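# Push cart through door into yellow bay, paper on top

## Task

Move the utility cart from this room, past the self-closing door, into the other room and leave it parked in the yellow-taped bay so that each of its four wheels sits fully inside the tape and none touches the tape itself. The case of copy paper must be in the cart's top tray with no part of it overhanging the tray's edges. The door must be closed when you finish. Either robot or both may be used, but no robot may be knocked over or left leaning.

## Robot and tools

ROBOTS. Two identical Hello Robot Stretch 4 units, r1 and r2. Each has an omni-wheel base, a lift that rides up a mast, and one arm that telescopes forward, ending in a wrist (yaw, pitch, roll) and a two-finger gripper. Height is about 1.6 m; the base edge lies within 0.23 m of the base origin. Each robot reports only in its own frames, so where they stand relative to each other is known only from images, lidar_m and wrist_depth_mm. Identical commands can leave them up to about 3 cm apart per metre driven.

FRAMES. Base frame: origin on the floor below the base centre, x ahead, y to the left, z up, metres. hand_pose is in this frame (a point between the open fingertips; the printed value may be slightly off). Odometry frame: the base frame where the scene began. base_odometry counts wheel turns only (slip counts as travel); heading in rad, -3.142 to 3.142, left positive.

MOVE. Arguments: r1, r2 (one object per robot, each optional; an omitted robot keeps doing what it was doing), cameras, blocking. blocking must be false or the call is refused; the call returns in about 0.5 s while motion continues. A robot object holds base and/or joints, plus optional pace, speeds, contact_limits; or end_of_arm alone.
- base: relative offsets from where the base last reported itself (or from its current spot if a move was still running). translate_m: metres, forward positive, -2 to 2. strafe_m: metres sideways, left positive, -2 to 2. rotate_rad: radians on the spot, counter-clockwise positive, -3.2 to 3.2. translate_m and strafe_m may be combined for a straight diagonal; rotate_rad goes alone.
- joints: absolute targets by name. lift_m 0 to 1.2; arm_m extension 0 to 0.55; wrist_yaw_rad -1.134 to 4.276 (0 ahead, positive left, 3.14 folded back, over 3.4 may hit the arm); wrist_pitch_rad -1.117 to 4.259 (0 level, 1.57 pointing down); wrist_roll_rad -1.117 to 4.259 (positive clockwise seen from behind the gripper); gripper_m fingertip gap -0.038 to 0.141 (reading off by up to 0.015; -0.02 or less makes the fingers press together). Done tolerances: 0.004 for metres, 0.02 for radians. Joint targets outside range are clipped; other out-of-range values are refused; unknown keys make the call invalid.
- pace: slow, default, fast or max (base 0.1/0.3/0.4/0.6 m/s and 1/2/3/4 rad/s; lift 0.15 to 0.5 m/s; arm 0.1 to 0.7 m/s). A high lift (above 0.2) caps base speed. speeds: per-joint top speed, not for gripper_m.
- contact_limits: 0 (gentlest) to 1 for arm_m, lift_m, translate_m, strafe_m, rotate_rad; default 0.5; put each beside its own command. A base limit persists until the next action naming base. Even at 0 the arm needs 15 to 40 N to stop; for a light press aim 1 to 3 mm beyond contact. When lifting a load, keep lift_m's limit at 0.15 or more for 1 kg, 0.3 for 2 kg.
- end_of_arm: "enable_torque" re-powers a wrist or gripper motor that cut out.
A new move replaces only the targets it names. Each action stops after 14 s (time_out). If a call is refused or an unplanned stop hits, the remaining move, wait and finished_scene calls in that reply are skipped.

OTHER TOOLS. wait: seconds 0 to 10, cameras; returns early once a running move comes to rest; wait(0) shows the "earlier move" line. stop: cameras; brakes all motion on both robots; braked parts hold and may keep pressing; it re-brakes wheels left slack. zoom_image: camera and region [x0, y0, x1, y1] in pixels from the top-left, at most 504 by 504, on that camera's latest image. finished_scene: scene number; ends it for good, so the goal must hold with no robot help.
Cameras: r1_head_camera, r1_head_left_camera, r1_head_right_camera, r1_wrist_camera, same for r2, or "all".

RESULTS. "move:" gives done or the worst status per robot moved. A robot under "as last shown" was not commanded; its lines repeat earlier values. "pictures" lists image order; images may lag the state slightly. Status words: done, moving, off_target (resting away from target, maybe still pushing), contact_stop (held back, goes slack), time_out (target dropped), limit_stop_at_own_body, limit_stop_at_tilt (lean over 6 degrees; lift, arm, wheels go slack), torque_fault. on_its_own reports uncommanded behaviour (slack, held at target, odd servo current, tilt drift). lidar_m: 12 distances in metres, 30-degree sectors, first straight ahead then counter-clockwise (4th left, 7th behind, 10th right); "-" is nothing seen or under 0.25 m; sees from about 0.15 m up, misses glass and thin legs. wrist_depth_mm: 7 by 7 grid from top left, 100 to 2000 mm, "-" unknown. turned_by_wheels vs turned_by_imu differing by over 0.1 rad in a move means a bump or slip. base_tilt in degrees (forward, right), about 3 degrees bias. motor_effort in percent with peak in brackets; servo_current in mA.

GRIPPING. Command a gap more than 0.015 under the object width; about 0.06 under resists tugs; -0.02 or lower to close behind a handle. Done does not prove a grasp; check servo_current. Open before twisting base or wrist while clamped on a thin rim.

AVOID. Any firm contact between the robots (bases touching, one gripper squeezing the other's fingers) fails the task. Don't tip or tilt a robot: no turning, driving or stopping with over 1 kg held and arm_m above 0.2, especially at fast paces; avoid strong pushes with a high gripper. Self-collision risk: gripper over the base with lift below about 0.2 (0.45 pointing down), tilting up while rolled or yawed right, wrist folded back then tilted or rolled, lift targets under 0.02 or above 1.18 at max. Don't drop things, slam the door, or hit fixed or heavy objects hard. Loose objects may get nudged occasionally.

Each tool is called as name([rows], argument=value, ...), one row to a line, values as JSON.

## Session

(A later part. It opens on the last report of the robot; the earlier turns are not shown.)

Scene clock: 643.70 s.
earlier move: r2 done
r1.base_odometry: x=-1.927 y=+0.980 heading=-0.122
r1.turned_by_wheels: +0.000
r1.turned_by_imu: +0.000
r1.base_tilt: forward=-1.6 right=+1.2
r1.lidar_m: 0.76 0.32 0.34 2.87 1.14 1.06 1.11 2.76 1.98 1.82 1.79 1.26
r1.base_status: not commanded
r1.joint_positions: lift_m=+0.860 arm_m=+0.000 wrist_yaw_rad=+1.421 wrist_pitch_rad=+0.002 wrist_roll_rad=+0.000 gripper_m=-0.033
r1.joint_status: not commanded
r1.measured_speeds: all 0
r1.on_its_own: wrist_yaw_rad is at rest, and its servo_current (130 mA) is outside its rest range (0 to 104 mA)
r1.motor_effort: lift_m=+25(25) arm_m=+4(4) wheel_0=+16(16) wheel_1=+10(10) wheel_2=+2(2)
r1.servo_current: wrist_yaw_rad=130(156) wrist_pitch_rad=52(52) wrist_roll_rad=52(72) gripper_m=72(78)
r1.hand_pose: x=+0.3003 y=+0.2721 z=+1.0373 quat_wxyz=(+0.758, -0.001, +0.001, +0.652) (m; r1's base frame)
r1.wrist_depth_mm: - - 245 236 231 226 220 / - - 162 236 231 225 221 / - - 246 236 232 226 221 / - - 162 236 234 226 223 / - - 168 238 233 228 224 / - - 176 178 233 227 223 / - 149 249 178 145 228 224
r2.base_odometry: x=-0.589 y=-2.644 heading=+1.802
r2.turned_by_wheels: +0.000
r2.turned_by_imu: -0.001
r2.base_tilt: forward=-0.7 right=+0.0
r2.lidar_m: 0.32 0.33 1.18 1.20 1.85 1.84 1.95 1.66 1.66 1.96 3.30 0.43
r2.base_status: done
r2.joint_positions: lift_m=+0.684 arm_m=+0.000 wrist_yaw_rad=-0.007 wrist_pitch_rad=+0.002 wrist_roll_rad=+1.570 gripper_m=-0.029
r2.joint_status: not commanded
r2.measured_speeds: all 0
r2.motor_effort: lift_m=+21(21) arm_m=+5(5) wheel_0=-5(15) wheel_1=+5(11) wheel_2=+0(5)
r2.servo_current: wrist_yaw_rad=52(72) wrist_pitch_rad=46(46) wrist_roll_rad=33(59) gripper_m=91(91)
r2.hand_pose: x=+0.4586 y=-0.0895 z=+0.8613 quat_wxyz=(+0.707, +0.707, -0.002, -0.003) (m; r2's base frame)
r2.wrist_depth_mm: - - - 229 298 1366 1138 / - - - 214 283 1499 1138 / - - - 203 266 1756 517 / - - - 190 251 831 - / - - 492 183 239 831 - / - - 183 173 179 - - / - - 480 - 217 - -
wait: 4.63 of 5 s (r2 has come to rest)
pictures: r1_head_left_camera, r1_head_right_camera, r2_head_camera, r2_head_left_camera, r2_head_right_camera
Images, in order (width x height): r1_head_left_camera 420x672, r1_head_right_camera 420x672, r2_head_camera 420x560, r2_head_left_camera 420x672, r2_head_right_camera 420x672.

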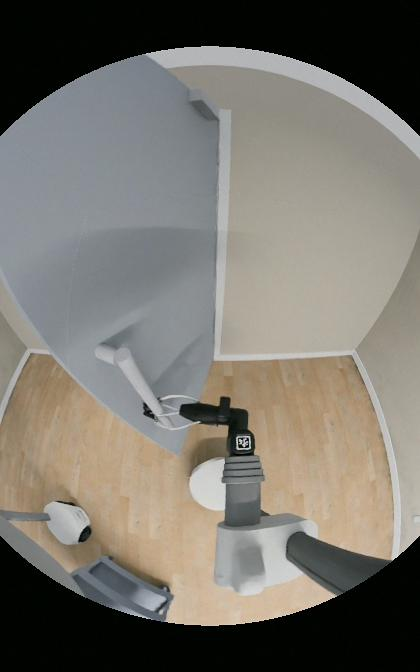

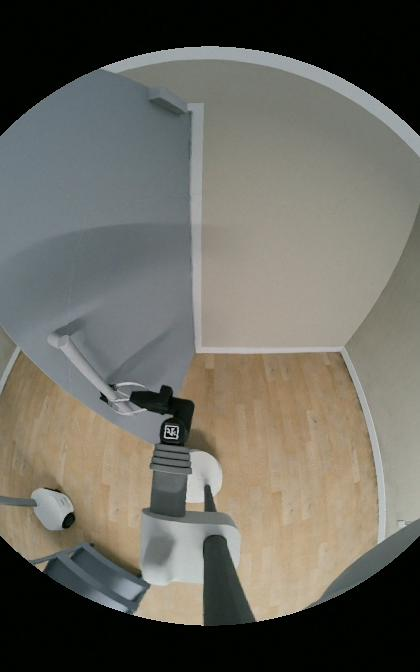

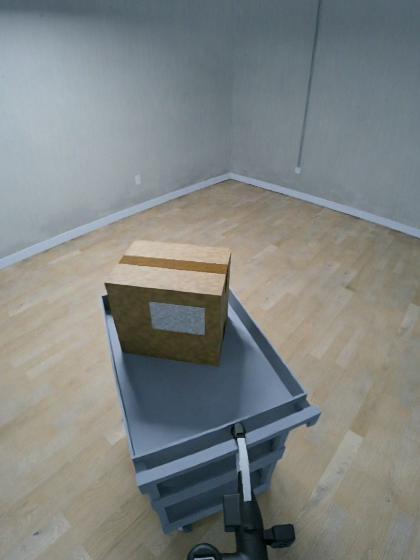

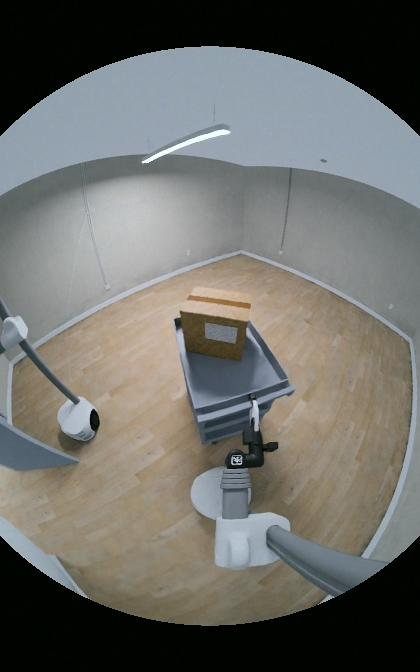

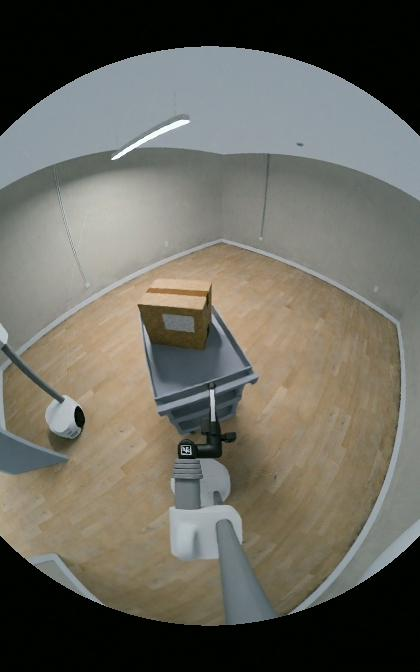

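move(blocking=false, r1={"base":{"translate_m":0.05,"strafe_m":-0.28},"pace":"slow","contact_limits":{"translate_m":0.9},"joints":{"wrist_yaw_rad":1.65},"speeds":{"wrist_yaw_rad":0.1}}, r2={"base":{"rotate_rad":-0.4},"pace":"slow"})

wait(seconds=2)

move(blocking=false, r2={"base":{"strafe_m":0.45},"pace":"slow"})

wait(seconds=3)

wait(seconds=3.5, cameras=["r2_head_camera","r2_head_left_camera","r1_wrist_camera","r1_head_left_camera"])

Scene clock: 668.63 s.
move: r1 moving; r2 moving
r1.base_odometry: x=-1.926 y=+0.967 heading=-0.120
r1.turned_by_wheels: +0.002
r1.turned_by_imu: +0.002
r1.base_tilt: forward=-1.6 right=+1.2
r1.lidar_m: 0.77 0.33 0.34 2.90 1.20 1.10 - 2.75 1.92 1.83 1.80 1.24
r1.base_status: translate_m moving; strafe_m moving
r1.joint_positions: lift_m=+0.860 arm_m=+0.000 wrist_yaw_rad=+1.459 wrist_pitch_rad=+0.002 wrist_roll_rad=+0.000 gripper_m=-0.033
r1.joint_status: wrist_yaw_rad moving
r1.measured_speeds: translate_m=+0.008 strafe_m=-0.050 rotate_rad=+0.001 lift_m=+0.000 arm_m=+0.000 wrist_yaw_rad=+0.094 wrist_pitch_rad=+0.000 wrist_roll_rad=+0.000
r1.motor_effort: lift_m=+25(25) arm_m=+3(4) wheel_0=+23(26) wheel_1=+4(8) wheel_2=+0(1)
r1.servo_current: wrist_yaw_rad=78(124) wrist_pitch_rad=39(46) wrist_roll_rad=52(72) gripper_m=65(72)
r1.contact_limits: translate_m 0.9
r1.hand_pose: x=+0.2899 y=+0.2769 z=+1.0373 quat_wxyz=(+0.745, -0.001, +0.001, +0.667) (m; r1's base frame)
r1.wrist_depth_mm: - - 248 236 230 224 219 / - - 246 236 233 224 219 / - - 250 237 232 224 219 / - - 248 173 234 225 220 / - - 250 237 234 225 220 / - - 177 173 233 227 221 / - 151 252 179 145 226 222
r2.base_odometry: x=-0.590 y=-2.644 heading=+1.678
r2.turned_by_wheels: -0.124
r2.turned_by_imu: -0.119
r2.base_tilt: forward=-0.6 right=+0.1
r2.lidar_m: 0.31 0.28 1.25 1.20 1.73 1.84 2.02 1.69 1.65 1.82 2.71 0.46
r2.base_status: rotate_rad moving
r2.joint_positions: lift_m=+0.684 arm_m=+0.000 wrist_yaw_rad=+0.011 wrist_pitch_rad=+0.002 wrist_roll_rad=+1.570 gripper_m=-0.029
r2.joint_status: not commanded
r2.measured_speeds: translate_m=+0.000 strafe_m=+0.001 rotate_rad=-0.491 lift_m=+0.000 arm_m=+0.000 wrist_yaw_rad=+0.007 wrist_pitch_rad=+0.000 wrist_roll_rad=+0.000
r2.motor_effort: lift_m=+21(21) arm_m=+2(5) wheel_0=+12(16) wheel_1=+7(8) wheel_2=+17(17)
r2.servo_current: wrist_yaw_rad=65(65) wrist_pitch_rad=46(52) wrist_roll_rad=52(59) gripper_m=78(91)
r2.hand_pose: x=+0.4602 y=-0.0843 z=+0.8613 quat_wxyz=(+0.707, +0.707, +0.005, +0.003) (m; r2's base frame)
r2.wrist_depth_mm: - - - 256 - 1661 1182 / - - - 234 309 322 322 / - - - 216 285 1756 1182 / - - - 201 259 1863 - / - - 621 185 244 831 - / - 462 186 173 178 - - / - - 459 - 218 - -
pictures: none

Scene clock: 669.70 s.
earlier move: r1 moving; r2 done
r1.base_odometry: x=-1.921 y=+0.871 heading=-0.120
r1.turned_by_wheels: +0.000
r1.turned_by_imu: +0.001
r1.base_tilt: forward=-1.6 right=+1.3
r1.lidar_m: 0.88 0.34 0.32 3.00 1.28 1.15 - 2.59 1.85 1.71 1.74 1.25
r1.base_status: translate_m moving; strafe_m moving
r1.joint_positions: lift_m=+0.860 arm_m=+0.000 wrist_yaw_rad=+1.566 wrist_pitch_rad=+0.002 wrist_roll_rad=+0.000 gripper_m=-0.033
r1.joint_status: wrist_yaw_rad moving
r1.measured_speeds: translate_m=+0.016 strafe_m=-0.099 rotate_rad=+0.000 lift_m=+0.000 arm_m=+0.000 wrist_yaw_rad=+0.097 wrist_pitch_rad=+0.000 wrist_roll_rad=+0.000
r1.motor_effort: lift_m=+25(25) arm_m=+4(4) wheel_0=+21(27) wheel_1=+2(8) wheel_2=-1(3)
r1.servo_current: wrist_yaw_rad=85(124) wrist_pitch_rad=39(52) wrist_roll_rad=59(72) gripper_m=65(72)
r1.contact_limits: translate_m 0.9
r1.hand_pose: x=+0.2597 y=+0.2880 z=+1.0373 quat_wxyz=(+0.709, -0.001, +0.001, +0.705) (m; r1's base frame)
r1.wrist_depth_mm: - - 247 236 230 221 216 / - - 249 236 231 222 215 / - - 250 236 231 223 217 / - - 249 174 231 224 216 / 1308 - 251 236 232 224 217 / - - 177 174 231 224 218 / - 151 252 178 145 223 220
r2.base_odometry: x=-0.589 y=-2.644 heading=+1.403
r2.turned_by_wheels: -0.275
r2.turned_by_imu: -0.267
r2.base_tilt: forward=-0.7 right=+0.1
r2.lidar_m: 0.25 0.25 3.08 1.26 1.32 1.83 1.86 1.83 1.65 1.69 2.09 0.49
r2.base_status: done
r2.joint_positions: lift_m=+0.684 arm_m=+0.000 wrist_yaw_rad=+0.002 wrist_pitch_rad=+0.002 wrist_roll_rad=+1.570 gripper_m=-0.029
r2.joint_status: not commanded
r2.measured_speeds: all 0
r2.motor_effort: lift_m=+21(21) arm_m=-4(5) wheel_0=+5(16) wheel_1=+5(8) wheel_2=+2(18)
r2.servo_current: wrist_yaw_rad=46(72) wrist_pitch_rad=39(52) wrist_roll_rad=46(59) gripper_m=85(91)
r2.hand_pose: x=+0.4595 y=-0.0868 z=+0.8613 quat_wxyz=(+0.707, +0.707, +0.001, +0.000) (m; r2's base frame)
r2.wrist_depth_mm: - - - - - 1661 1160 / - - - - - 1756 1160 / - - - 340 - 1499 1138 / - - - 235 338 1576 1205 / - - - 195 262 1708 492 / - - 187 161 177 1618 539 / - - 597 - 197 - -
wait: 1.07 of 2 s (r2 has come to rest)
pictures: none

Scene clock: 670.20 s.
earlier move: r1 moving
move: r2 moving
r1.base_odometry: x=-1.918 y=+0.821 heading=-0.120
r1.turned_by_wheels: +0.000
r1.turned_by_imu: +0.001
r1.base_tilt: forward=-1.7 right=+1.3
r1.lidar_m: 0.97 0.45 0.28 3.03 1.31 1.17 - 2.54 1.81 1.67 1.71 1.23
r1.base_status: translate_m moving; strafe_m moving
r1.joint_positions: lift_m=+0.860 arm_m=+0.000 wrist_yaw_rad=+1.615 wrist_pitch_rad=+0.002 wrist_roll_rad=+0.000 gripper_m=-0.033
r1.joint_status: wrist_yaw_rad moving
r1.measured_speeds: translate_m=+0.017 strafe_m=-0.098 rotate_rad=-0.004 lift_m=+0.000 arm_m=+0.000 wrist_yaw_rad=+0.091 wrist_pitch_rad=+0.000 wrist_roll_rad=+0.000
r1.motor_effort: lift_m=+25(25) arm_m=+4(4) wheel_0=+23(25) wheel_1=+3(5) wheel_2=-1(4)
r1.servo_current: wrist_yaw_rad=91(104) wrist_pitch_rad=46(52) wrist_roll_rad=59(59) gripper_m=65(65)
r1.contact_limits: translate_m 0.9
r1.hand_pose: x=+0.2455 y=+0.2920 z=+1.0373 quat_wxyz=(+0.691, -0.001, +0.001, +0.723) (m; r1's base frame)
r1.wrist_depth_mm: - - 249 235 230 222 217 / - - 248 236 231 222 216 / - - 250 236 232 224 217 / - - 249 170 233 224 218 / - - 252 237 233 224 219 / - - 180 173 231 224 219 / - 150 252 179 145 224 219
r2.base_odometry: x=-0.603 y=-2.642 heading=+1.403
r2.turned_by_wheels: +0.000
r2.turned_by_imu: +0.000
r2.base_tilt: forward=-0.7 right=+0.1
r2.lidar_m: 0.25 0.25 3.08 1.29 1.32 1.82 1.86 1.85 1.66 1.70 2.11 0.49
r2.base_status: strafe_m moving
r2.joint_positions: lift_m=+0.684 arm_m=+0.000 wrist_yaw_rad=+0.000 wrist_pitch_rad=+0.002 wrist_roll_rad=+1.570 gripper_m=-0.029
r2.joint_status: not commanded
r2.measured_speeds: translate_m=+0.000 strafe_m=+0.056 rotate_rad=+0.001 lift_m=+0.000 arm_m=+0.000 wrist_yaw_rad=-0.012 wrist_pitch_rad=+0.000 wrist_roll_rad=+0.000
r2.motor_effort: lift_m=+21(21) arm_m=-3(4) wheel_0=-12(12) wheel_1=+9(9) wheel_2=-1(2)
r2.servo_current: wrist_yaw_rad=46(52) wrist_pitch_rad=39(52) wrist_roll_rad=39(52) gripper_m=85(85)
r2.hand_pose: x=+0.4593 y=-0.0874 z=+0.8613 quat_wxyz=(+0.707, +0.707, +0.001, -0.001) (m; r2's base frame)
r2.wrist_depth_mm: - - - - - 1661 1160 / - - - - - 1661 1182 / - - - 343 - 1464 1138 / - - - 235 338 1618 1182 / - - - 194 263 1708 492 / - - 187 156 178 1618 535 / - - - - 197 - -
pictures: none

Scene clock: 672.20 s.
earlier move: r1 done; r2 moving
r1.base_odometry: x=-1.911 y=+0.696 heading=-0.121
r1.turned_by_wheels: +0.000
r1.turned_by_imu: +0.001
r1.base_tilt: forward=-1.6 right=+1.3
r1.lidar_m: 1.13 0.43 0.28 3.16 1.23 1.25 - 2.33 1.66 1.55 1.60 1.21
r1.base_status: done
r1.joint_positions: lift_m=+0.860 arm_m=+0.000 wrist_yaw_rad=+1.665 wrist_pitch_rad=+0.002 wrist_roll_rad=+0.000 gripper_m=-0.033
r1.joint_status: all done
r1.measured_speeds: all 0
r1.motor_effort: lift_m=+25(25) arm_m=+4(4) wheel_0=+16(25) wheel_1=+6(8) wheel_2=-4(5)
r1.servo_current: wrist_yaw_rad=72(104) wrist_pitch_rad=39(52) wrist_roll_rad=46(65) gripper_m=72(78)
r1.contact_limits: translate_m 0.9
r1.hand_pose: x=+0.2307 y=+0.2953 z=+1.0373 quat_wxyz=(+0.673, -0.001, +0.001, +0.740) (m; r1's base frame)
r1.wrist_depth_mm: - - 163 237 235 230 226 / - 1464 165 237 235 230 227 / - - 246 238 236 230 227 / - - 163 238 235 231 228 / 1366 1430 246 239 236 231 228 / - - 177 175 236 231 229 / - 160 248 179 145 232 229
r2.base_odometry: x=-0.793 y=-2.610 heading=+1.402
r2.turned_by_wheels: -0.001
r2.turned_by_imu: -0.001
r2.base_tilt: forward=-0.7 right=+0.1
r2.lidar_m: 0.29 0.25 2.88 1.24 1.27 1.78 1.80 2.06 1.83 1.87 2.31 0.45
r2.base_status: strafe_m moving
r2.joint_positions: lift_m=+0.684 arm_m=+0.000 wrist_yaw_rad=-0.006 wrist_pitch_rad=+0.002 wrist_roll_rad=+1.570 gripper_m=-0.029
r2.joint_status: not commanded
r2.measured_speeds: translate_m=+0.001 strafe_m=+0.100 rotate_rad=-0.003 lift_m=+0.000 arm_m=+0.000 wrist_yaw_rad=+0.000 wrist_pitch_rad=+0.000 wrist_roll_rad=+0.000
r2.motor_effort: lift_m=+21(21) arm_m=-4(4) wheel_0=-7(13) wheel_1=+5(9) wheel_2=-2(4)
r2.servo_current: wrist_yaw_rad=39(65) wrist_pitch_rad=39(52) wrist_roll_rad=46(59) gripper_m=85(91)
r2.hand_pose: x=+0.4588 y=-0.0892 z=+0.8613 quat_wxyz=(+0.707, +0.707, -0.001, -0.003) (m; r2's base frame)
r2.wrist_depth_mm: - - - - - 1708 1160 / - - - 298 - 1661 1182 / - - - 243 338 351 349 / - - - 207 278 1756 500 / - - - 188 249 1708 - / - - 185 159 178 723 - / - - 418 - 208 - -
wait: 2.00 of 3 s (r1 has come to rest)
pictures: none

Scene clock: 675.33 s.
earlier move: r2 done
r1.base_odometry: x=-1.911 y=+0.696 heading=-0.121
r1.turned_by_wheels: +0.000
r1.turned_by_imu: +0.000
r1.base_tilt: forward=-1.6 right=+1.3
r1.lidar_m: 1.14 0.45 0.28 3.15 0.99 1.12 - 2.34 1.63 1.56 1.60 1.22
r1.base_status: done
r1.joint_positions: lift_m=+0.860 arm_m=+0.000 wrist_yaw_rad=+1.665 wrist_pitch_rad=+0.002 wrist_roll_rad=+0.000 gripper_m=-0.033
r1.joint_status: all done
r1.measured_speeds: all 0
r1.motor_effort: lift_m=+25(25) arm_m=+4(4) wheel_0=+16(25) wheel_1=+6(8) wheel_2=-4(5)
r1.servo_current: wrist_yaw_rad=98(117) wrist_pitch_rad=46(52) wrist_roll_rad=39(72) gripper_m=72(78)
r1.contact_limits: translate_m 0.9
r1.hand_pose: x=+0.2307 y=+0.2953 z=+1.0373 quat_wxyz=(+0.673, -0.001, +0.001, +0.740) (m; r1's base frame)
r1.wrist_depth_mm: - - 164 236 235 230 226 / - - 165 237 235 229 227 / - - 245 239 236 231 228 / - - 163 238 236 231 228 / - 1118 247 240 236 231 228 / - - 178 175 236 232 229 / - 159 247 178 145 233 229
r2.base_odometry: x=-1.033 y=-2.569 heading=+1.403
r2.turned_by_wheels: +0.000
r2.turned_by_imu: +0.001
r2.base_tilt: forward=-0.7 right=+0.1
r2.lidar_m: 0.32 0.31 2.67 1.00 1.01 1.71 1.68 2.12 2.07 2.11 2.63 0.47
r2.base_status: done
r2.joint_positions: lift_m=+0.684 arm_m=+0.000 wrist_yaw_rad=-0.006 wrist_pitch_rad=+0.002 wrist_roll_rad=+1.570 gripper_m=-0.029
r2.joint_status: not commanded
r2.measured_speeds: all 0
r2.motor_effort: lift_m=+21(21) arm_m=-3(4) wheel_0=-5(13) wheel_1=+4(9) wheel_2=-1(4)
r2.servo_current: wrist_yaw_rad=65(72) wrist_pitch_rad=46(52) wrist_roll_rad=39(65) gripper_m=85(91)
r2.hand_pose: x=+0.4588 y=-0.0892 z=+0.8613 quat_wxyz=(+0.707, +0.707, -0.001, -0.003) (m; r2's base frame)
r2.wrist_depth_mm: - - - 235 - 1708 1182 / - - - 220 287 301 300 / - - - 206 271 1708 1160 / - - - 193 253 1708 - / - - 554 183 240 820 - / - 466 185 172 179 - - / - - 469 - 216 - -
wait: 3.13 of 3.5 s (r2 has come to rest)
pictures: r1_head_left_camera, r1_wrist_camera, r2_head_camera, r2_head_left_camera
Images, in order (width x height): r1_head_left_camera 420x672, r1_wrist_camera 616x392, r2_head_camera 420x560, r2_head_left_camera 420x672.

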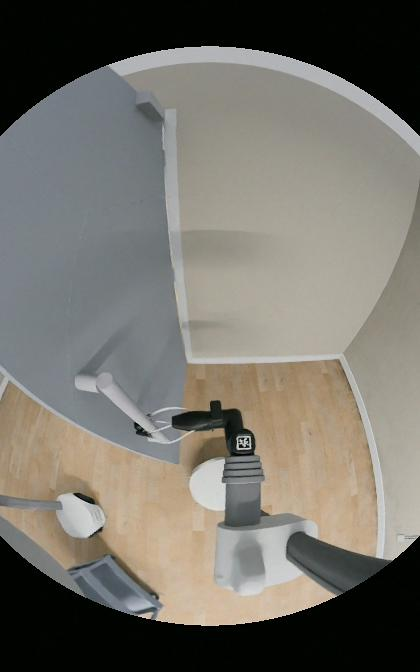

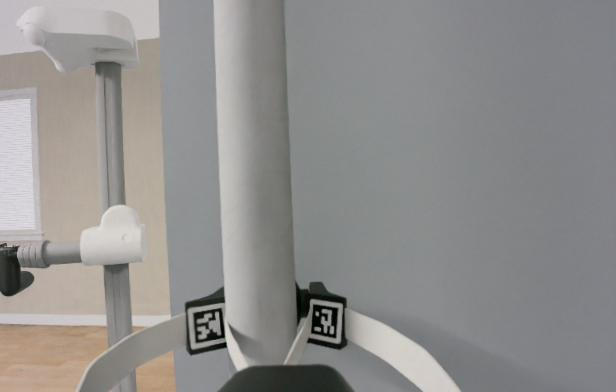

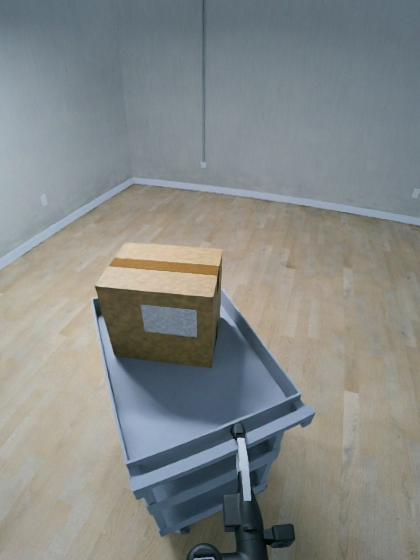

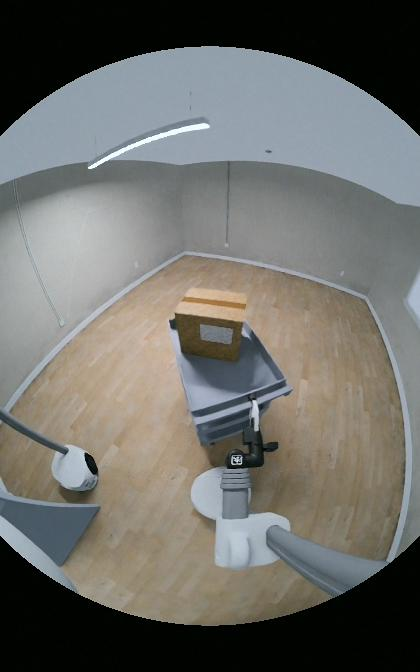

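move(blocking=false, r2={"base":{"rotate_rad":-0.31},"pace":"slow"})

wait(seconds=2.2)

move(blocking=false, r2={"base":{"strafe_m":0.15,"translate_m":-0.3},"pace":"slow"})

wait(seconds=4.5, cameras=["r2_head_camera","r2_head_left_camera","r2_head_right_camera"])

Scene clock: 685.77 s.
move: r2 moving
r1: as last shown
r1.base_tilt: forward=-1.6 right=+1.2
r1.lidar_m: 1.13 0.40 0.26 3.17 1.01 1.14 - 2.35 1.65 1.54 1.60 1.22
r1.motor_effort: lift_m=+24(25) arm_m=+4(4) wheel_0=+16(16) wheel_1=+6(6) wheel_2=-4(4)
r1.servo_current: wrist_yaw_rad=78(98) wrist_pitch_rad=39(46) wrist_roll_rad=52(65) gripper_m=72(72)
r1.contact_limits: translate_m 0.9
r1.wrist_depth_mm: - - 164 237 234 230 228 / - - 165 238 235 231 226 / - - 245 238 235 230 228 / - - 163 239 236 230 229 / 1118 1098 246 239 236 231 228 / - - 178 175 236 232 229 / - 159 248 178 145 232 229
r2.base_odometry: x=-1.033 y=-2.569 heading=+1.279
r2.turned_by_wheels: -0.124
r2.turned_by_imu: -0.119
r2.base_tilt: forward=-0.6 right=+0.0
r2.lidar_m: 0.32 0.30 2.69 0.99 1.01 1.52 1.67 1.96 2.07 2.07 2.43 0.49
r2.base_status: rotate_rad moving
r2.joint_positions: lift_m=+0.684 arm_m=+0.000 wrist_yaw_rad=+0.012 wrist_pitch_rad=+0.002 wrist_roll_rad=+1.570 gripper_m=-0.029
r2.joint_status: not commanded
r2.measured_speeds: translate_m=+0.001 strafe_m=+0.001 rotate_rad=-0.484 lift_m=+0.000 arm_m=+0.000 wrist_yaw_rad=+0.018 wrist_pitch_rad=+0.000 wrist_roll_rad=+0.000
r2.motor_effort: lift_m=+21(21) arm_m=-4(4) wheel_0=+13(13) wheel_1=+8(10) wheel_2=+18(18)
r2.servo_current: wrist_yaw_rad=65(78) wrist_pitch_rad=33(52) wrist_roll_rad=46(52) gripper_m=85(98)
r2.hand_pose: x=+0.4604 y=-0.0838 z=+0.8613 quat_wxyz=(+0.707, +0.707, +0.005, +0.004) (m; r2's base frame)
r2.wrist_depth_mm: - - - 253 - 1708 1160 / - - - 235 309 315 317 / - - - 217 285 1708 1255 / - - - 201 263 1863 535 / - - - 185 243 809 - / - 500 187 174 178 - - / - - 455 - 218 - -
pictures: none

Scene clock: 686.67 s.
earlier move: r2 done
r1.base_odometry: x=-1.911 y=+0.696 heading=-0.121
r1.turned_by_wheels: +0.000
r1.turned_by_imu: +0.000
r1.base_tilt: forward=-1.6 right=+1.2
r1.lidar_m: 1.14 0.44 0.29 3.16 0.99 1.19 - 2.35 1.65 1.54 1.58 1.20
r1.base_status: not commanded
r1.joint_positions: lift_m=+0.860 arm_m=+0.000 wrist_yaw_rad=+1.665 wrist_pitch_rad=+0.002 wrist_roll_rad=+0.000 gripper_m=-0.033
r1.joint_status: not commanded
r1.measured_speeds: all 0
r1.motor_effort: lift_m=+25(25) arm_m=+4(4) wheel_0=+16(17) wheel_1=+6(6) wheel_2=-4(4)
r1.servo_current: wrist_yaw_rad=78(111) wrist_pitch_rad=39(52) wrist_roll_rad=39(65) gripper_m=65(72)
r1.contact_limits: translate_m 0.9
r1.hand_pose: x=+0.2307 y=+0.2953 z=+1.0373 quat_wxyz=(+0.673, -0.001, +0.001, +0.740) (m; r1's base frame)
r1.wrist_depth_mm: - - 164 237 234 229 226 / - 1205 165 237 235 231 227 / - - 246 239 236 231 229 / - - 163 239 236 231 227 / 1098 1078 247 239 236 232 229 / - - 178 175 235 233 229 / - 159 248 178 145 232 229
r2.base_odometry: x=-1.033 y=-2.569 heading=+1.094
r2.turned_by_wheels: -0.185
r2.turned_by_imu: -0.180
r2.base_tilt: forward=-0.7 right=+0.1
r2.lidar_m: 0.26 0.25 2.73 1.06 1.01 1.17 1.68 1.81 2.10 2.08 2.22 0.47
r2.base_status: done
r2.joint_positions: lift_m=+0.684 arm_m=+0.000 wrist_yaw_rad=-0.001 wrist_pitch_rad=+0.002 wrist_roll_rad=+1.570 gripper_m=-0.029
r2.joint_status: not commanded
r2.measured_speeds: all 0
r2.motor_effort: lift_m=+21(21) arm_m=-3(4) wheel_0=+4(14) wheel_1=+6(10) wheel_2=+3(19)
r2.servo_current: wrist_yaw_rad=46(78) wrist_pitch_rad=46(52) wrist_roll_rad=52(65) gripper_m=85(98)
r2.hand_pose: x=+0.4592 y=-0.0877 z=+0.8613 quat_wxyz=(+0.707, +0.707, +0.000, -0.001) (m; r2's base frame)
r2.wrist_depth_mm: - - - - - 1708 1160 / - - - 306 - 1756 1182 / - - - 254 342 351 1078 / - - - 213 293 1756 1281 / - - - 187 252 1708 504 / - - 185 163 178 676 - / - - 410 - 208 - -
wait: 0.90 of 2.2 s (r2 has come to rest)
pictures: none

Scene clock: 687.17 s.
move: r2 moving
r1: as last shown
r1.lidar_m: 1.13 0.43 0.27 3.14 0.98 1.19 - 2.33 1.66 1.55 1.60 1.19
r1.motor_effort: lift_m=+25(25) arm_m=+4(4) wheel_0=+16(16) wheel_1=+6(6) wheel_2=-4(4)
r1.servo_current: wrist_yaw_rad=85(111) wrist_pitch_rad=46(52) wrist_roll_rad=52(65) gripper_m=72(78)
r1.contact_limits: translate_m 0.9
r1.wrist_depth_mm: - - 163 238 234 229 226 / - 1182 165 237 235 230 227 / - - 245 239 236 231 227 / - - 163 237 236 231 226 / 1060 1060 247 240 236 231 228 / - - 178 175 236 231 228 / - 153 247 179 145 233 229
r2.base_odometry: x=-1.044 y=-2.577 heading=+1.094
r2.turned_by_wheels: +0.000
r2.turned_by_imu: +0.000
r2.base_tilt: forward=-0.7 right=+0.0
r2.lidar_m: 0.25 0.26 2.72 1.05 0.99 1.18 1.67 1.77 2.13 2.07 2.22 0.49
r2.base_status: translate_m moving; strafe_m moving
r2.joint_positions: lift_m=+0.684 arm_m=+0.000 wrist_yaw_rad=-0.001 wrist_pitch_rad=+0.002 wrist_roll_rad=+1.570 gripper_m=-0.029
r2.joint_status: not commanded
r2.measured_speeds: translate_m=-0.048 strafe_m=+0.024 rotate_rad=-0.003 lift_m=+0.000 arm_m=+0.000 wrist_yaw_rad=+0.000 wrist_pitch_rad=+0.000 wrist_roll_rad=+0.000
r2.motor_effort: lift_m=+21(21) arm_m=-4(4) wheel_0=-8(10) wheel_1=-4(5) wheel_2=+10(12)
r2.servo_current: wrist_yaw_rad=46(52) wrist_pitch_rad=46(46) wrist_roll_rad=52(65) gripper_m=85(91)
r2.hand_pose: x=+0.4592 y=-0.0877 z=+0.8613 quat_wxyz=(+0.707, +0.707, +0.000, -0.001) (m; r2's base frame)
r2.wrist_depth_mm: - - - - - 1756 1160 / - - - 296 - 1708 1160 / - - - 251 336 349 397 / - - - 211 291 1708 1281 / - - - 191 252 1708 535 / - - 185 167 178 691 - / - - 413 - 208 - -
pictures: none

Scene clock: 691.20 s.
earlier move: r2 done
r1.base_odometry: x=-1.911 y=+0.696 heading=-0.121
r1.turned_by_wheels: +0.000
r1.turned_by_imu: +0.000
r1.base_tilt: forward=-1.6 right=+1.2
r1.lidar_m: 1.13 0.42 0.27 0.78 0.79 0.98 - 2.34 1.65 1.54 1.60 1.22
r1.base_status: not commanded
r1.joint_positions: lift_m=+0.860 arm_m=+0.000 wrist_yaw_rad=+1.665 wrist_pitch_rad=+0.002 wrist_roll_rad=+0.000 gripper_m=-0.033
r1.joint_status: not commanded
r1.measured_speeds: all 0
r1.motor_effort: lift_m=+25(25) arm_m=+4(4) wheel_0=+16(16) wheel_1=+6(6) wheel_2=-4(4)
r1.servo_current: wrist_yaw_rad=98(111) wrist_pitch_rad=39(52) wrist_roll_rad=59(65) gripper_m=72(78)
r1.contact_limits: translate_m 0.9
r1.hand_pose: x=+0.2307 y=+0.2953 z=+1.0373 quat_wxyz=(+0.673, -0.001, +0.001, +0.740) (m; r1's base frame)
r1.wrist_depth_mm: - - 163 237 234 229 227 / - - 165 237 236 229 226 / - - 245 239 236 231 227 / - - 163 239 235 231 227 / - 917 247 240 236 230 229 / - - 178 175 236 232 228 / - 159 247 178 145 232 230
r2.base_odometry: x=-1.304 y=-2.767 heading=+1.093
r2.turned_by_wheels: +0.000
r2.turned_by_imu: -0.001
r2.base_tilt: forward=-0.6 right=+0.1
r2.lidar_m: 0.36 0.33 2.61 0.79 0.72 1.00 1.42 1.44 2.13 2.19 2.35 0.44
r2.base_status: done
r2.joint_positions: lift_m=+0.684 arm_m=+0.000 wrist_yaw_rad=-0.002 wrist_pitch_rad=+0.002 wrist_roll_rad=+1.570 gripper_m=-0.029
r2.joint_status: not commanded
r2.measured_speeds: all 0
r2.motor_effort: lift_m=+21(21) arm_m=-4(4) wheel_0=-4(12) wheel_1=-6(8) wheel_2=+4(12)
r2.servo_current: wrist_yaw_rad=59(59) wrist_pitch_rad=46(46) wrist_roll_rad=46(65) gripper_m=85(91)
r2.hand_pose: x=+0.4591 y=-0.0880 z=+0.8613 quat_wxyz=(+0.707, +0.707, +0.000, -0.001) (m; r2's base frame)
r2.wrist_depth_mm: - - - 213 279 1366 1078 / - - - 204 268 1499 1138 / - - - 194 255 1708 539 / - - - 187 247 809 - / - - 469 180 237 820 - / - - 185 173 179 - - / - - 492 - 221 - -
wait: 4.03 of 4.5 s (r2 has come to rest)
pictures: r2_head_camera, r2_head_left_camera, r2_head_right_camera
Images, in order (width x height): r2_head_camera 420x560, r2_head_left_camera 420x672, r2_head_right_camera 420x672.

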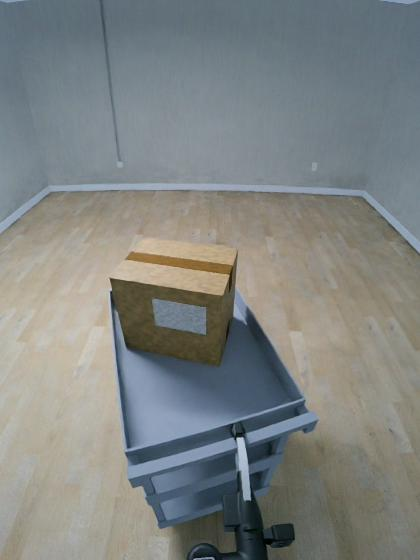

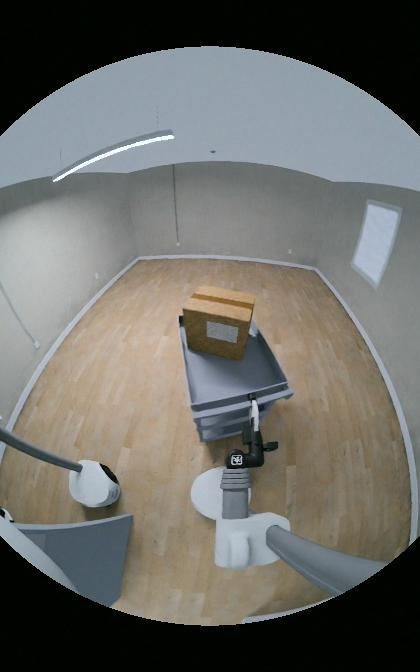

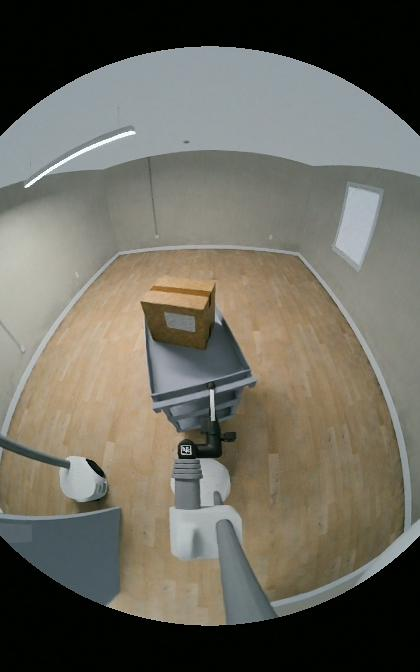

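move(blocking=false, r2={"base":{"strafe_m":0.12,"translate_m":-0.5},"pace":"slow"})

wait(seconds=6.5, cameras=["r2_head_camera","r2_head_left_camera","r2_head_right_camera","r1_head_left_camera"])

Scene clock: 703.73 s.
move: r2 moving
r1: as last shown
r1.base_tilt: forward=-1.7 right=+1.2
r1.lidar_m: 1.14 0.45 0.28 0.77 0.78 0.98 - 2.34 1.65 1.55 1.60 1.22
r1.servo_current: wrist_yaw_rad=91(104) wrist_pitch_rad=46(46) wrist_roll_rad=59(72) gripper_m=72(72)
r1.contact_limits: translate_m 0.9
r1.wrist_depth_mm: - - 163 237 234 230 226 / - - 165 237 236 230 226 / - - 245 239 236 231 227 / - - 163 238 236 231 228 / - 917 246 239 237 231 229 / - - 178 174 236 233 229 / - 159 247 178 145 233 229
r2.base_odometry: x=-1.312 y=-2.776 heading=+1.093
r2.turned_by_wheels: +0.000
r2.turned_by_imu: +0.000
r2.base_tilt: forward=-0.7 right=+0.1
r2.lidar_m: 0.33 0.36 2.60 0.77 0.72 0.99 1.40 1.44 2.08 2.21 2.34 0.47
r2.base_status: translate_m moving; strafe_m moving
r2.joint_positions: lift_m=+0.684 arm_m=+0.000 wrist_yaw_rad=-0.002 wrist_pitch_rad=+0.002 wrist_roll_rad=+1.570 gripper_m=-0.029
r2.joint_status: not commanded
r2.measured_speeds: translate_m=-0.050 strafe_m=+0.012 rotate_rad=+0.000 lift_m=+0.000 arm_m=+0.000 wrist_yaw_rad=+0.000 wrist_pitch_rad=+0.000 wrist_roll_rad=+0.000
r2.motor_effort: lift_m=+21(21) arm_m=-4(4) wheel_0=-9(11) wheel_1=-7(8) wheel_2=+11(11)
r2.servo_current: wrist_yaw_rad=52(59) wrist_pitch_rad=46(46) wrist_roll_rad=39(52) gripper_m=91(91)
r2.hand_pose: x=+0.4591 y=-0.0880 z=+0.8613 quat_wxyz=(+0.707, +0.707, +0.000, -0.001) (m; r2's base frame)
r2.wrist_depth_mm: - - - 208 273 1366 1042 / - - - 201 266 1464 1138 / - - - 191 254 1708 504 / - - 668 185 245 831 - / - - 462 180 237 842 - / - - 185 173 178 - - / - - 504 - 223 - -
pictures: none

Scene clock: 709.63 s.
earlier move: r2 done
r1.base_odometry: x=-1.911 y=+0.696 heading=-0.121
r1.turned_by_wheels: +0.000
r1.turned_by_imu: +0.000
r1.base_tilt: forward=-1.6 right=+1.2
r1.lidar_m: 1.14 0.43 0.28 0.70 0.71 4.28 - 2.37 1.67 1.54 1.59 1.22
r1.base_status: not commanded
r1.joint_positions: lift_m=+0.860 arm_m=+0.000 wrist_yaw_rad=+1.665 wrist_pitch_rad=+0.002 wrist_roll_rad=+0.000 gripper_m=-0.033
r1.joint_status: not commanded
r1.measured_speeds: all 0
r1.motor_effort: lift_m=+25(25) arm_m=+4(4) wheel_0=+16(16) wheel_1=+6(6) wheel_2=-4(4)
r1.servo_current: wrist_yaw_rad=85(111) wrist_pitch_rad=39(52) wrist_roll_rad=52(72) gripper_m=65(78)
r1.contact_limits: translate_m 0.9
r1.hand_pose: x=+0.2307 y=+0.2953 z=+1.0373 quat_wxyz=(+0.673, -0.001, +0.001, +0.740) (m; r1's base frame)
r1.wrist_depth_mm: - - 164 237 235 229 227 / - - 165 238 236 229 226 / - - 245 238 236 231 228 / - - 163 239 236 231 228 / 976 1025 246 240 236 230 229 / 960 1042 178 175 236 232 228 / 699 138 248 178 145 232 229
r2.base_odometry: x=-1.640 y=-3.155 heading=+1.093
r2.turned_by_wheels: +0.000
r2.turned_by_imu: +0.001
r2.base_tilt: forward=-0.7 right=+0.0
r2.lidar_m: 0.41 0.55 0.56 0.54 0.58 0.86 3.85 0.95 1.35 2.26 2.44 0.36
r2.base_status: done
r2.joint_positions: lift_m=+0.684 arm_m=+0.000 wrist_yaw_rad=+0.002 wrist_pitch_rad=+0.002 wrist_roll_rad=+1.570 gripper_m=-0.029
r2.joint_status: not commanded
r2.measured_speeds: all 0
r2.motor_effort: lift_m=+21(21) arm_m=-4(4) wheel_0=-4(11) wheel_1=-6(8) wheel_2=+6(13)
r2.servo_current: wrist_yaw_rad=52(65) wrist_pitch_rad=39(52) wrist_roll_rad=46(59) gripper_m=85(91)
r2.hand_pose: x=+0.4595 y=-0.0869 z=+0.8613 quat_wxyz=(+0.707, +0.707, +0.001, +0.000) (m; r2's base frame)
r2.wrist_depth_mm: - - 480 105 161 - - / - 442 427 117 174 - - / - 459 442 124 189 - - / - - 569 135 205 - - / - - - 148 224 - - / - - 185 167 179 1618 517 / - - - - - 1576 473
wait: 5.90 of 6.5 s (r2 has come to rest)
pictures: r1_head_left_camera, r2_head_camera, r2_head_left_camera, r2_head_right_camera
Images, in order (width x height): r1_head_left_camera 420x672, r2_head_camera 420x560, r2_head_left_camera 420x672, r2_head_right_camera 420x672.

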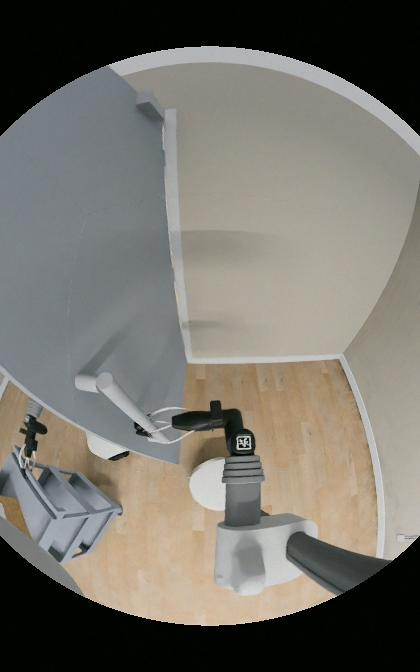

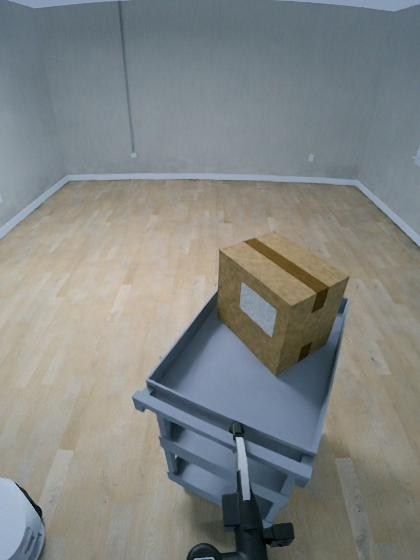

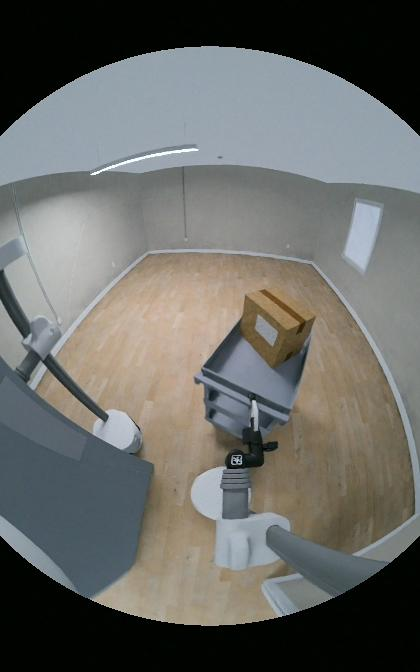

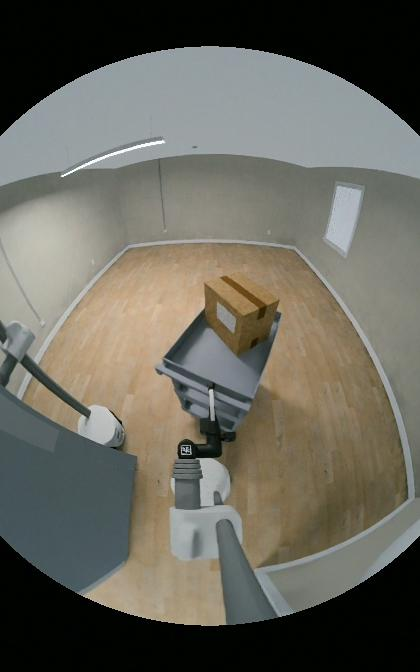

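move(blocking=false, r2={"base":{"strafe_m":0.15,"translate_m":-0.5},"pace":"slow"})

wait(seconds=6.5, cameras=["r2_head_camera","r2_head_left_camera","r2_head_right_camera"])

Scene clock: 720.30 s.
move: r2 moving
r1: as last shown
r1.base_tilt: forward=-1.6 right=+1.3
r1.lidar_m: 1.13 0.44 0.27 0.73 0.68 4.28 - 2.37 1.64 1.53 1.60 1.20
r1.servo_current: wrist_yaw_rad=85(104) wrist_pitch_rad=46(52) wrist_roll_rad=65(65) gripper_m=72(72)
r1.contact_limits: translate_m 0.9
r1.wrist_depth_mm: - - 164 236 234 229 226 / - - 165 236 235 229 228 / - - 245 237 236 230 228 / - - 163 237 236 232 228 / 991 1060 246 240 236 232 228 / 976 831 178 175 236 231 229 / 691 138 247 178 145 232 229
r2.base_odometry: x=-1.649 y=-3.165 heading=+1.092
r2.turned_by_wheels: -0.001
r2.turned_by_imu: +0.000
r2.base_tilt: forward=-0.7 right=+0.1
r2.lidar_m: 0.43 0.55 0.54 0.52 0.57 0.84 3.86 0.95 1.33 2.28 2.45 0.38
r2.base_status: translate_m moving; strafe_m moving
r2.joint_positions: lift_m=+0.684 arm_m=+0.000 wrist_yaw_rad=+0.002 wrist_pitch_rad=+0.002 wrist_roll_rad=+1.570 gripper_m=-0.029
r2.joint_status: not commanded
r2.measured_speeds: translate_m=-0.050 strafe_m=+0.015 rotate_rad=+0.000 lift_m=+0.000 arm_m=+0.000 wrist_yaw_rad=-0.002 wrist_pitch_rad=+0.000 wrist_roll_rad=+0.000
r2.motor_effort: lift_m=+21(21) arm_m=-4(4) wheel_0=-11(11) wheel_1=-7(9) wheel_2=+11(12)
r2.servo_current: wrist_yaw_rad=33(65) wrist_pitch_rad=39(46) wrist_roll_rad=59(59) gripper_m=91(91)
r2.hand_pose: x=+0.4595 y=-0.0869 z=+0.8613 quat_wxyz=(+0.707, +0.707, +0.001, +0.000) (m; r2's base frame)
r2.wrist_depth_mm: - - 480 106 162 - - / - 442 427 118 174 - - / - 459 439 125 189 - - / - - 564 136 205 - - / - - - 151 225 - - / - - 184 168 180 1618 512 / - - - - - 1576 469
pictures: none

Scene clock: 726.27 s.
earlier move: r2 done
r1.base_odometry: x=-1.911 y=+0.696 heading=-0.121
r1.turned_by_wheels: +0.000
r1.turned_by_imu: +0.000
r1.base_tilt: forward=-1.7 right=+1.2
r1.lidar_m: 1.14 0.43 0.29 0.63 0.88 4.33 - 2.38 1.66 1.55 1.60 1.22
r1.base_status: not commanded
r1.joint_positions: lift_m=+0.860 arm_m=+0.000 wrist_yaw_rad=+1.665 wrist_pitch_rad=+0.002 wrist_roll_rad=+0.000 gripper_m=-0.033
r1.joint_status: not commanded
r1.measured_speeds: all 0
r1.motor_effort: lift_m=+25(25) arm_m=+4(4) wheel_0=+16(17) wheel_1=+6(6) wheel_2=-4(4)
r1.servo_current: wrist_yaw_rad=98(104) wrist_pitch_rad=39(52) wrist_roll_rad=59(72) gripper_m=72(72)
r1.contact_limits: translate_m 0.9
r1.hand_pose: x=+0.2307 y=+0.2953 z=+1.0373 quat_wxyz=(+0.673, -0.001, +0.001, +0.740) (m; r1's base frame)
r1.wrist_depth_mm: - - 164 237 235 229 226 / - - 165 237 236 229 226 / - - 245 238 236 230 227 / - - 163 239 236 231 228 / - - 246 241 237 230 228 / - 946 178 175 236 232 229 / - 159 247 178 145 231 229
r2.base_odometry: x=-2.003 y=-3.530 heading=+1.092
r2.turned_by_wheels: +0.000
r2.turned_by_imu: -0.002
r2.base_tilt: forward=-0.7 right=+0.1
r2.lidar_m: 0.46 0.58 0.44 0.42 0.45 3.39 3.34 0.71 0.63 1.94 2.56 0.35
r2.base_status: done
r2.joint_positions: lift_m=+0.684 arm_m=+0.000 wrist_yaw_rad=-0.004 wrist_pitch_rad=+0.002 wrist_roll_rad=+1.570 gripper_m=-0.029
r2.joint_status: not commanded
r2.measured_speeds: all 0
r2.motor_effort: lift_m=+21(21) arm_m=-3(4) wheel_0=-6(15) wheel_1=-5(9) wheel_2=+3(12)
r2.servo_current: wrist_yaw_rad=52(65) wrist_pitch_rad=39(52) wrist_roll_rad=46(59) gripper_m=91(91)
r2.hand_pose: x=+0.4590 y=-0.0885 z=+0.8613 quat_wxyz=(+0.707, +0.707, -0.001, -0.002) (m; r2's base frame)
r2.wrist_depth_mm: - 430 427 - 150 - - / - 402 402 103 164 - - / - - 473 111 180 - - / - - 634 128 200 - - / - - - 144 224 1863 - / - - 185 164 179 1618 508 / - - - - - 1661 466
wait: 5.97 of 6.5 s (r2 has come to rest)
pictures: r2_head_camera, r2_head_left_camera, r2_head_right_camera
Images, in order (width x height): r2_head_camera 420x560, r2_head_left_camera 420x672, r2_head_right_camera 420x672.

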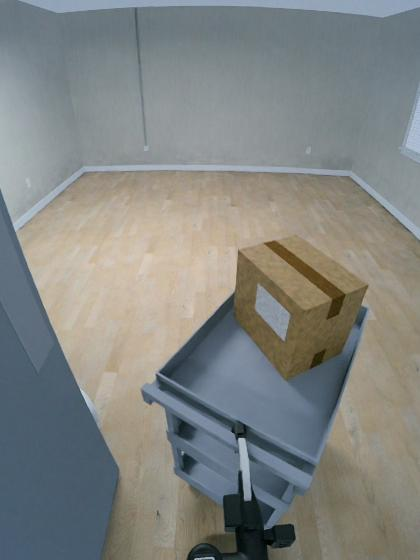

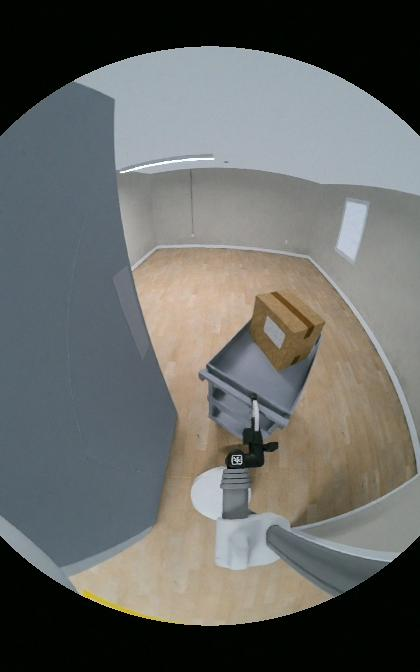

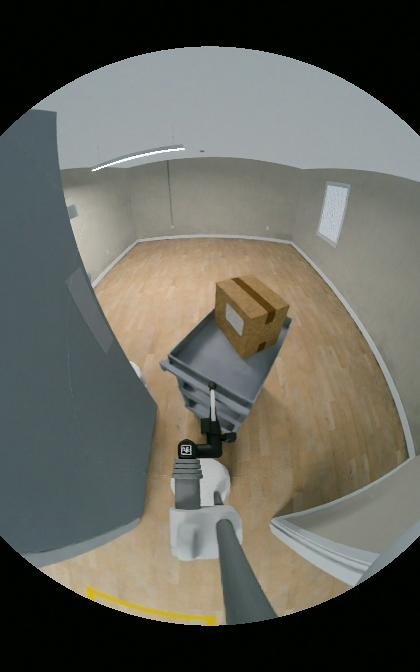

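move(blocking=false, r2={"base":{"translate_m":-0.7},"pace":"slow"})

wait(seconds=8.5, cameras=["r2_head_camera","r2_head_left_camera","r2_head_right_camera"])

Scene clock: 737.57 s.
move: r2 moving
r1: as last shown
r1.base_tilt: forward=-1.7 right=+1.3
r1.lidar_m: 1.12 0.44 0.29 0.64 0.87 4.30 - 2.33 1.65 1.53 1.58 1.19
r1.motor_effort: lift_m=+24(25) arm_m=+4(4) wheel_0=+15(16) wheel_1=+6(6) wheel_2=-4(4)
r1.servo_current: wrist_yaw_rad=91(98) wrist_pitch_rad=39(52) wrist_roll_rad=65(65) gripper_m=65(72)
r1.contact_limits: translate_m 0.9
r1.wrist_depth_mm: - - 164 237 233 229 227 / - - 165 238 235 229 225 / - - 246 239 235 231 227 / - - 163 238 236 231 229 / - - 246 240 237 231 228 / - - 178 175 236 232 228 / - 154 246 178 145 232 229
r2.base_odometry: x=-2.009 y=-3.541 heading=+1.092
r2.turned_by_wheels: -0.001
r2.turned_by_imu: +0.000
r2.base_tilt: forward=-0.6 right=+0.1
r2.lidar_m: 0.45 0.59 0.45 0.41 0.45 3.34 3.31 0.72 0.63 1.85 2.56 0.36
r2.base_status: translate_m moving
r2.joint_positions: lift_m=+0.684 arm_m=+0.000 wrist_yaw_rad=-0.004 wrist_pitch_rad=+0.002 wrist_roll_rad=+1.570 gripper_m=-0.029
r2.joint_status: not commanded
r2.measured_speeds: translate_m=-0.048 strafe_m=+0.000 rotate_rad=+0.000 lift_m=+0.000 arm_m=+0.000 wrist_yaw_rad=+0.000 wrist_pitch_rad=+0.000 wrist_roll_rad=+0.000
r2.motor_effort: lift_m=+21(21) arm_m=-4(4) wheel_0=-10(11) wheel_1=-6(8) wheel_2=+10(10)
r2.servo_current: wrist_yaw_rad=46(52) wrist_pitch_rad=39(52) wrist_roll_rad=39(52) gripper_m=78(85)
r2.hand_pose: x=+0.4590 y=-0.0885 z=+0.8613 quat_wxyz=(+0.707, +0.707, -0.001, -0.002) (m; r2's base frame)
r2.wrist_depth_mm: - 427 427 - 149 - - / - 399 397 102 163 - - / - - 469 111 180 - - / - - 640 128 200 - - / - - - 140 224 1863 - / - - 185 163 179 1618 508 / - - - - - 1618 466
pictures: none

Scene clock: 745.33 s.
earlier move: r2 done
r1.base_odometry: x=-1.911 y=+0.696 heading=-0.121
r1.turned_by_wheels: +0.000
r1.turned_by_imu: +0.000
r1.base_tilt: forward=-1.7 right=+1.3
r1.lidar_m: 1.13 0.42 0.26 3.17 3.25 4.29 - 2.36 1.67 1.54 1.60 1.22
r1.base_status: not commanded
r1.joint_positions: lift_m=+0.860 arm_m=+0.000 wrist_yaw_rad=+1.665 wrist_pitch_rad=+0.002 wrist_roll_rad=+0.000 gripper_m=-0.033
r1.joint_status: not commanded
r1.measured_speeds: all 0
r1.motor_effort: lift_m=+25(25) arm_m=+4(4) wheel_0=+16(16) wheel_1=+6(6) wheel_2=-4(4)
r1.servo_current: wrist_yaw_rad=85(111) wrist_pitch_rad=46(59) wrist_roll_rad=26(72) gripper_m=72(78)
r1.contact_limits: translate_m 0.9
r1.hand_pose: x=+0.2307 y=+0.2953 z=+1.0373 quat_wxyz=(+0.673, -0.001, +0.001, +0.740) (m; r1's base frame)
r1.wrist_depth_mm: - - 163 237 235 231 226 / - - 165 238 236 230 228 / - - 245 237 235 231 227 / - - 163 239 236 230 228 / - - 247 238 236 231 227 / - - 178 174 235 232 229 / - 159 247 178 145 232 229
r2.base_odometry: x=-2.326 y=-4.151 heading=+1.092
r2.turned_by_wheels: +0.001
r2.turned_by_imu: +0.003
r2.base_tilt: forward=-0.6 right=+0.0
r2.lidar_m: 0.41 0.50 0.57 1.10 2.55 2.69 2.62 2.77 2.43 0.68 0.53 0.40
r2.base_status: done
r2.joint_positions: lift_m=+0.684 arm_m=+0.000 wrist_yaw_rad=+0.002 wrist_pitch_rad=+0.002 wrist_roll_rad=+1.570 gripper_m=-0.029
r2.joint_status: not commanded
r2.measured_speeds: all 0
r2.motor_effort: lift_m=+21(21) arm_m=-3(4) wheel_0=-2(12) wheel_1=-5(8) wheel_2=+8(12)
r2.servo_current: wrist_yaw_rad=46(65) wrist_pitch_rad=39(52) wrist_roll_rad=59(65) gripper_m=85(91)
r2.hand_pose: x=+0.4594 y=-0.0869 z=+0.8613 quat_wxyz=(+0.707, +0.707, +0.001, +0.000) (m; r2's base frame)
r2.wrist_depth_mm: - - - 121 177 - - / - - 480 126 186 - - / - 445 433 135 197 - - / - - 508 144 213 - - / - - 647 154 226 - - / - - 186 169 179 1808 - / - 1025 1078 - 259 - 492
wait: 7.77 of 8.5 s (r2 has come to rest)
pictures: r2_head_camera, r2_head_left_camera, r2_head_right_camera
Images, in order (width x height): r2_head_camera 420x560, r2_head_left_camera 420x672, r2_head_right_camera 420x672.

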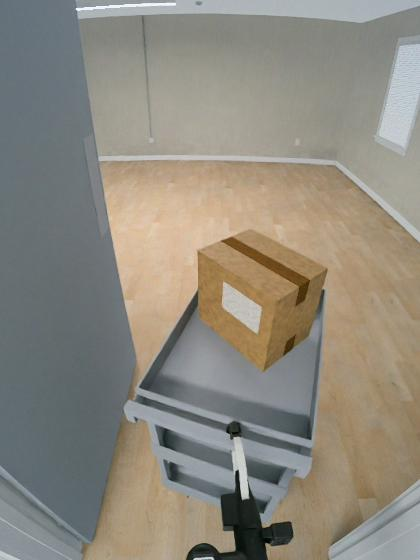

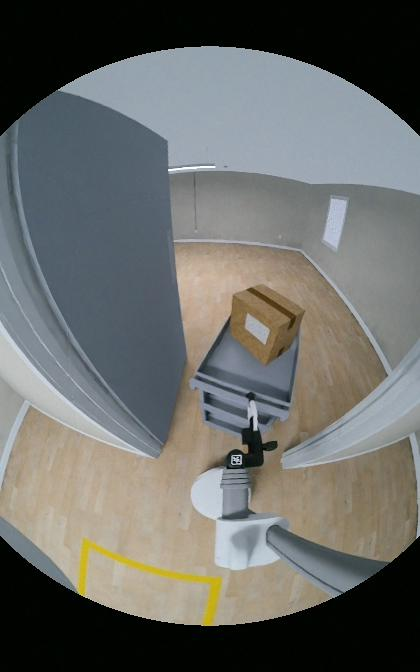

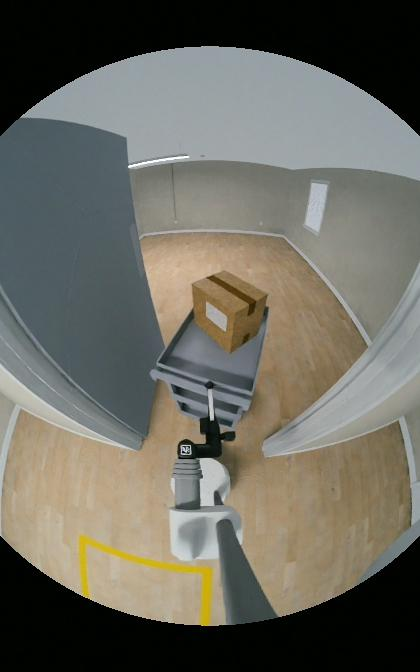

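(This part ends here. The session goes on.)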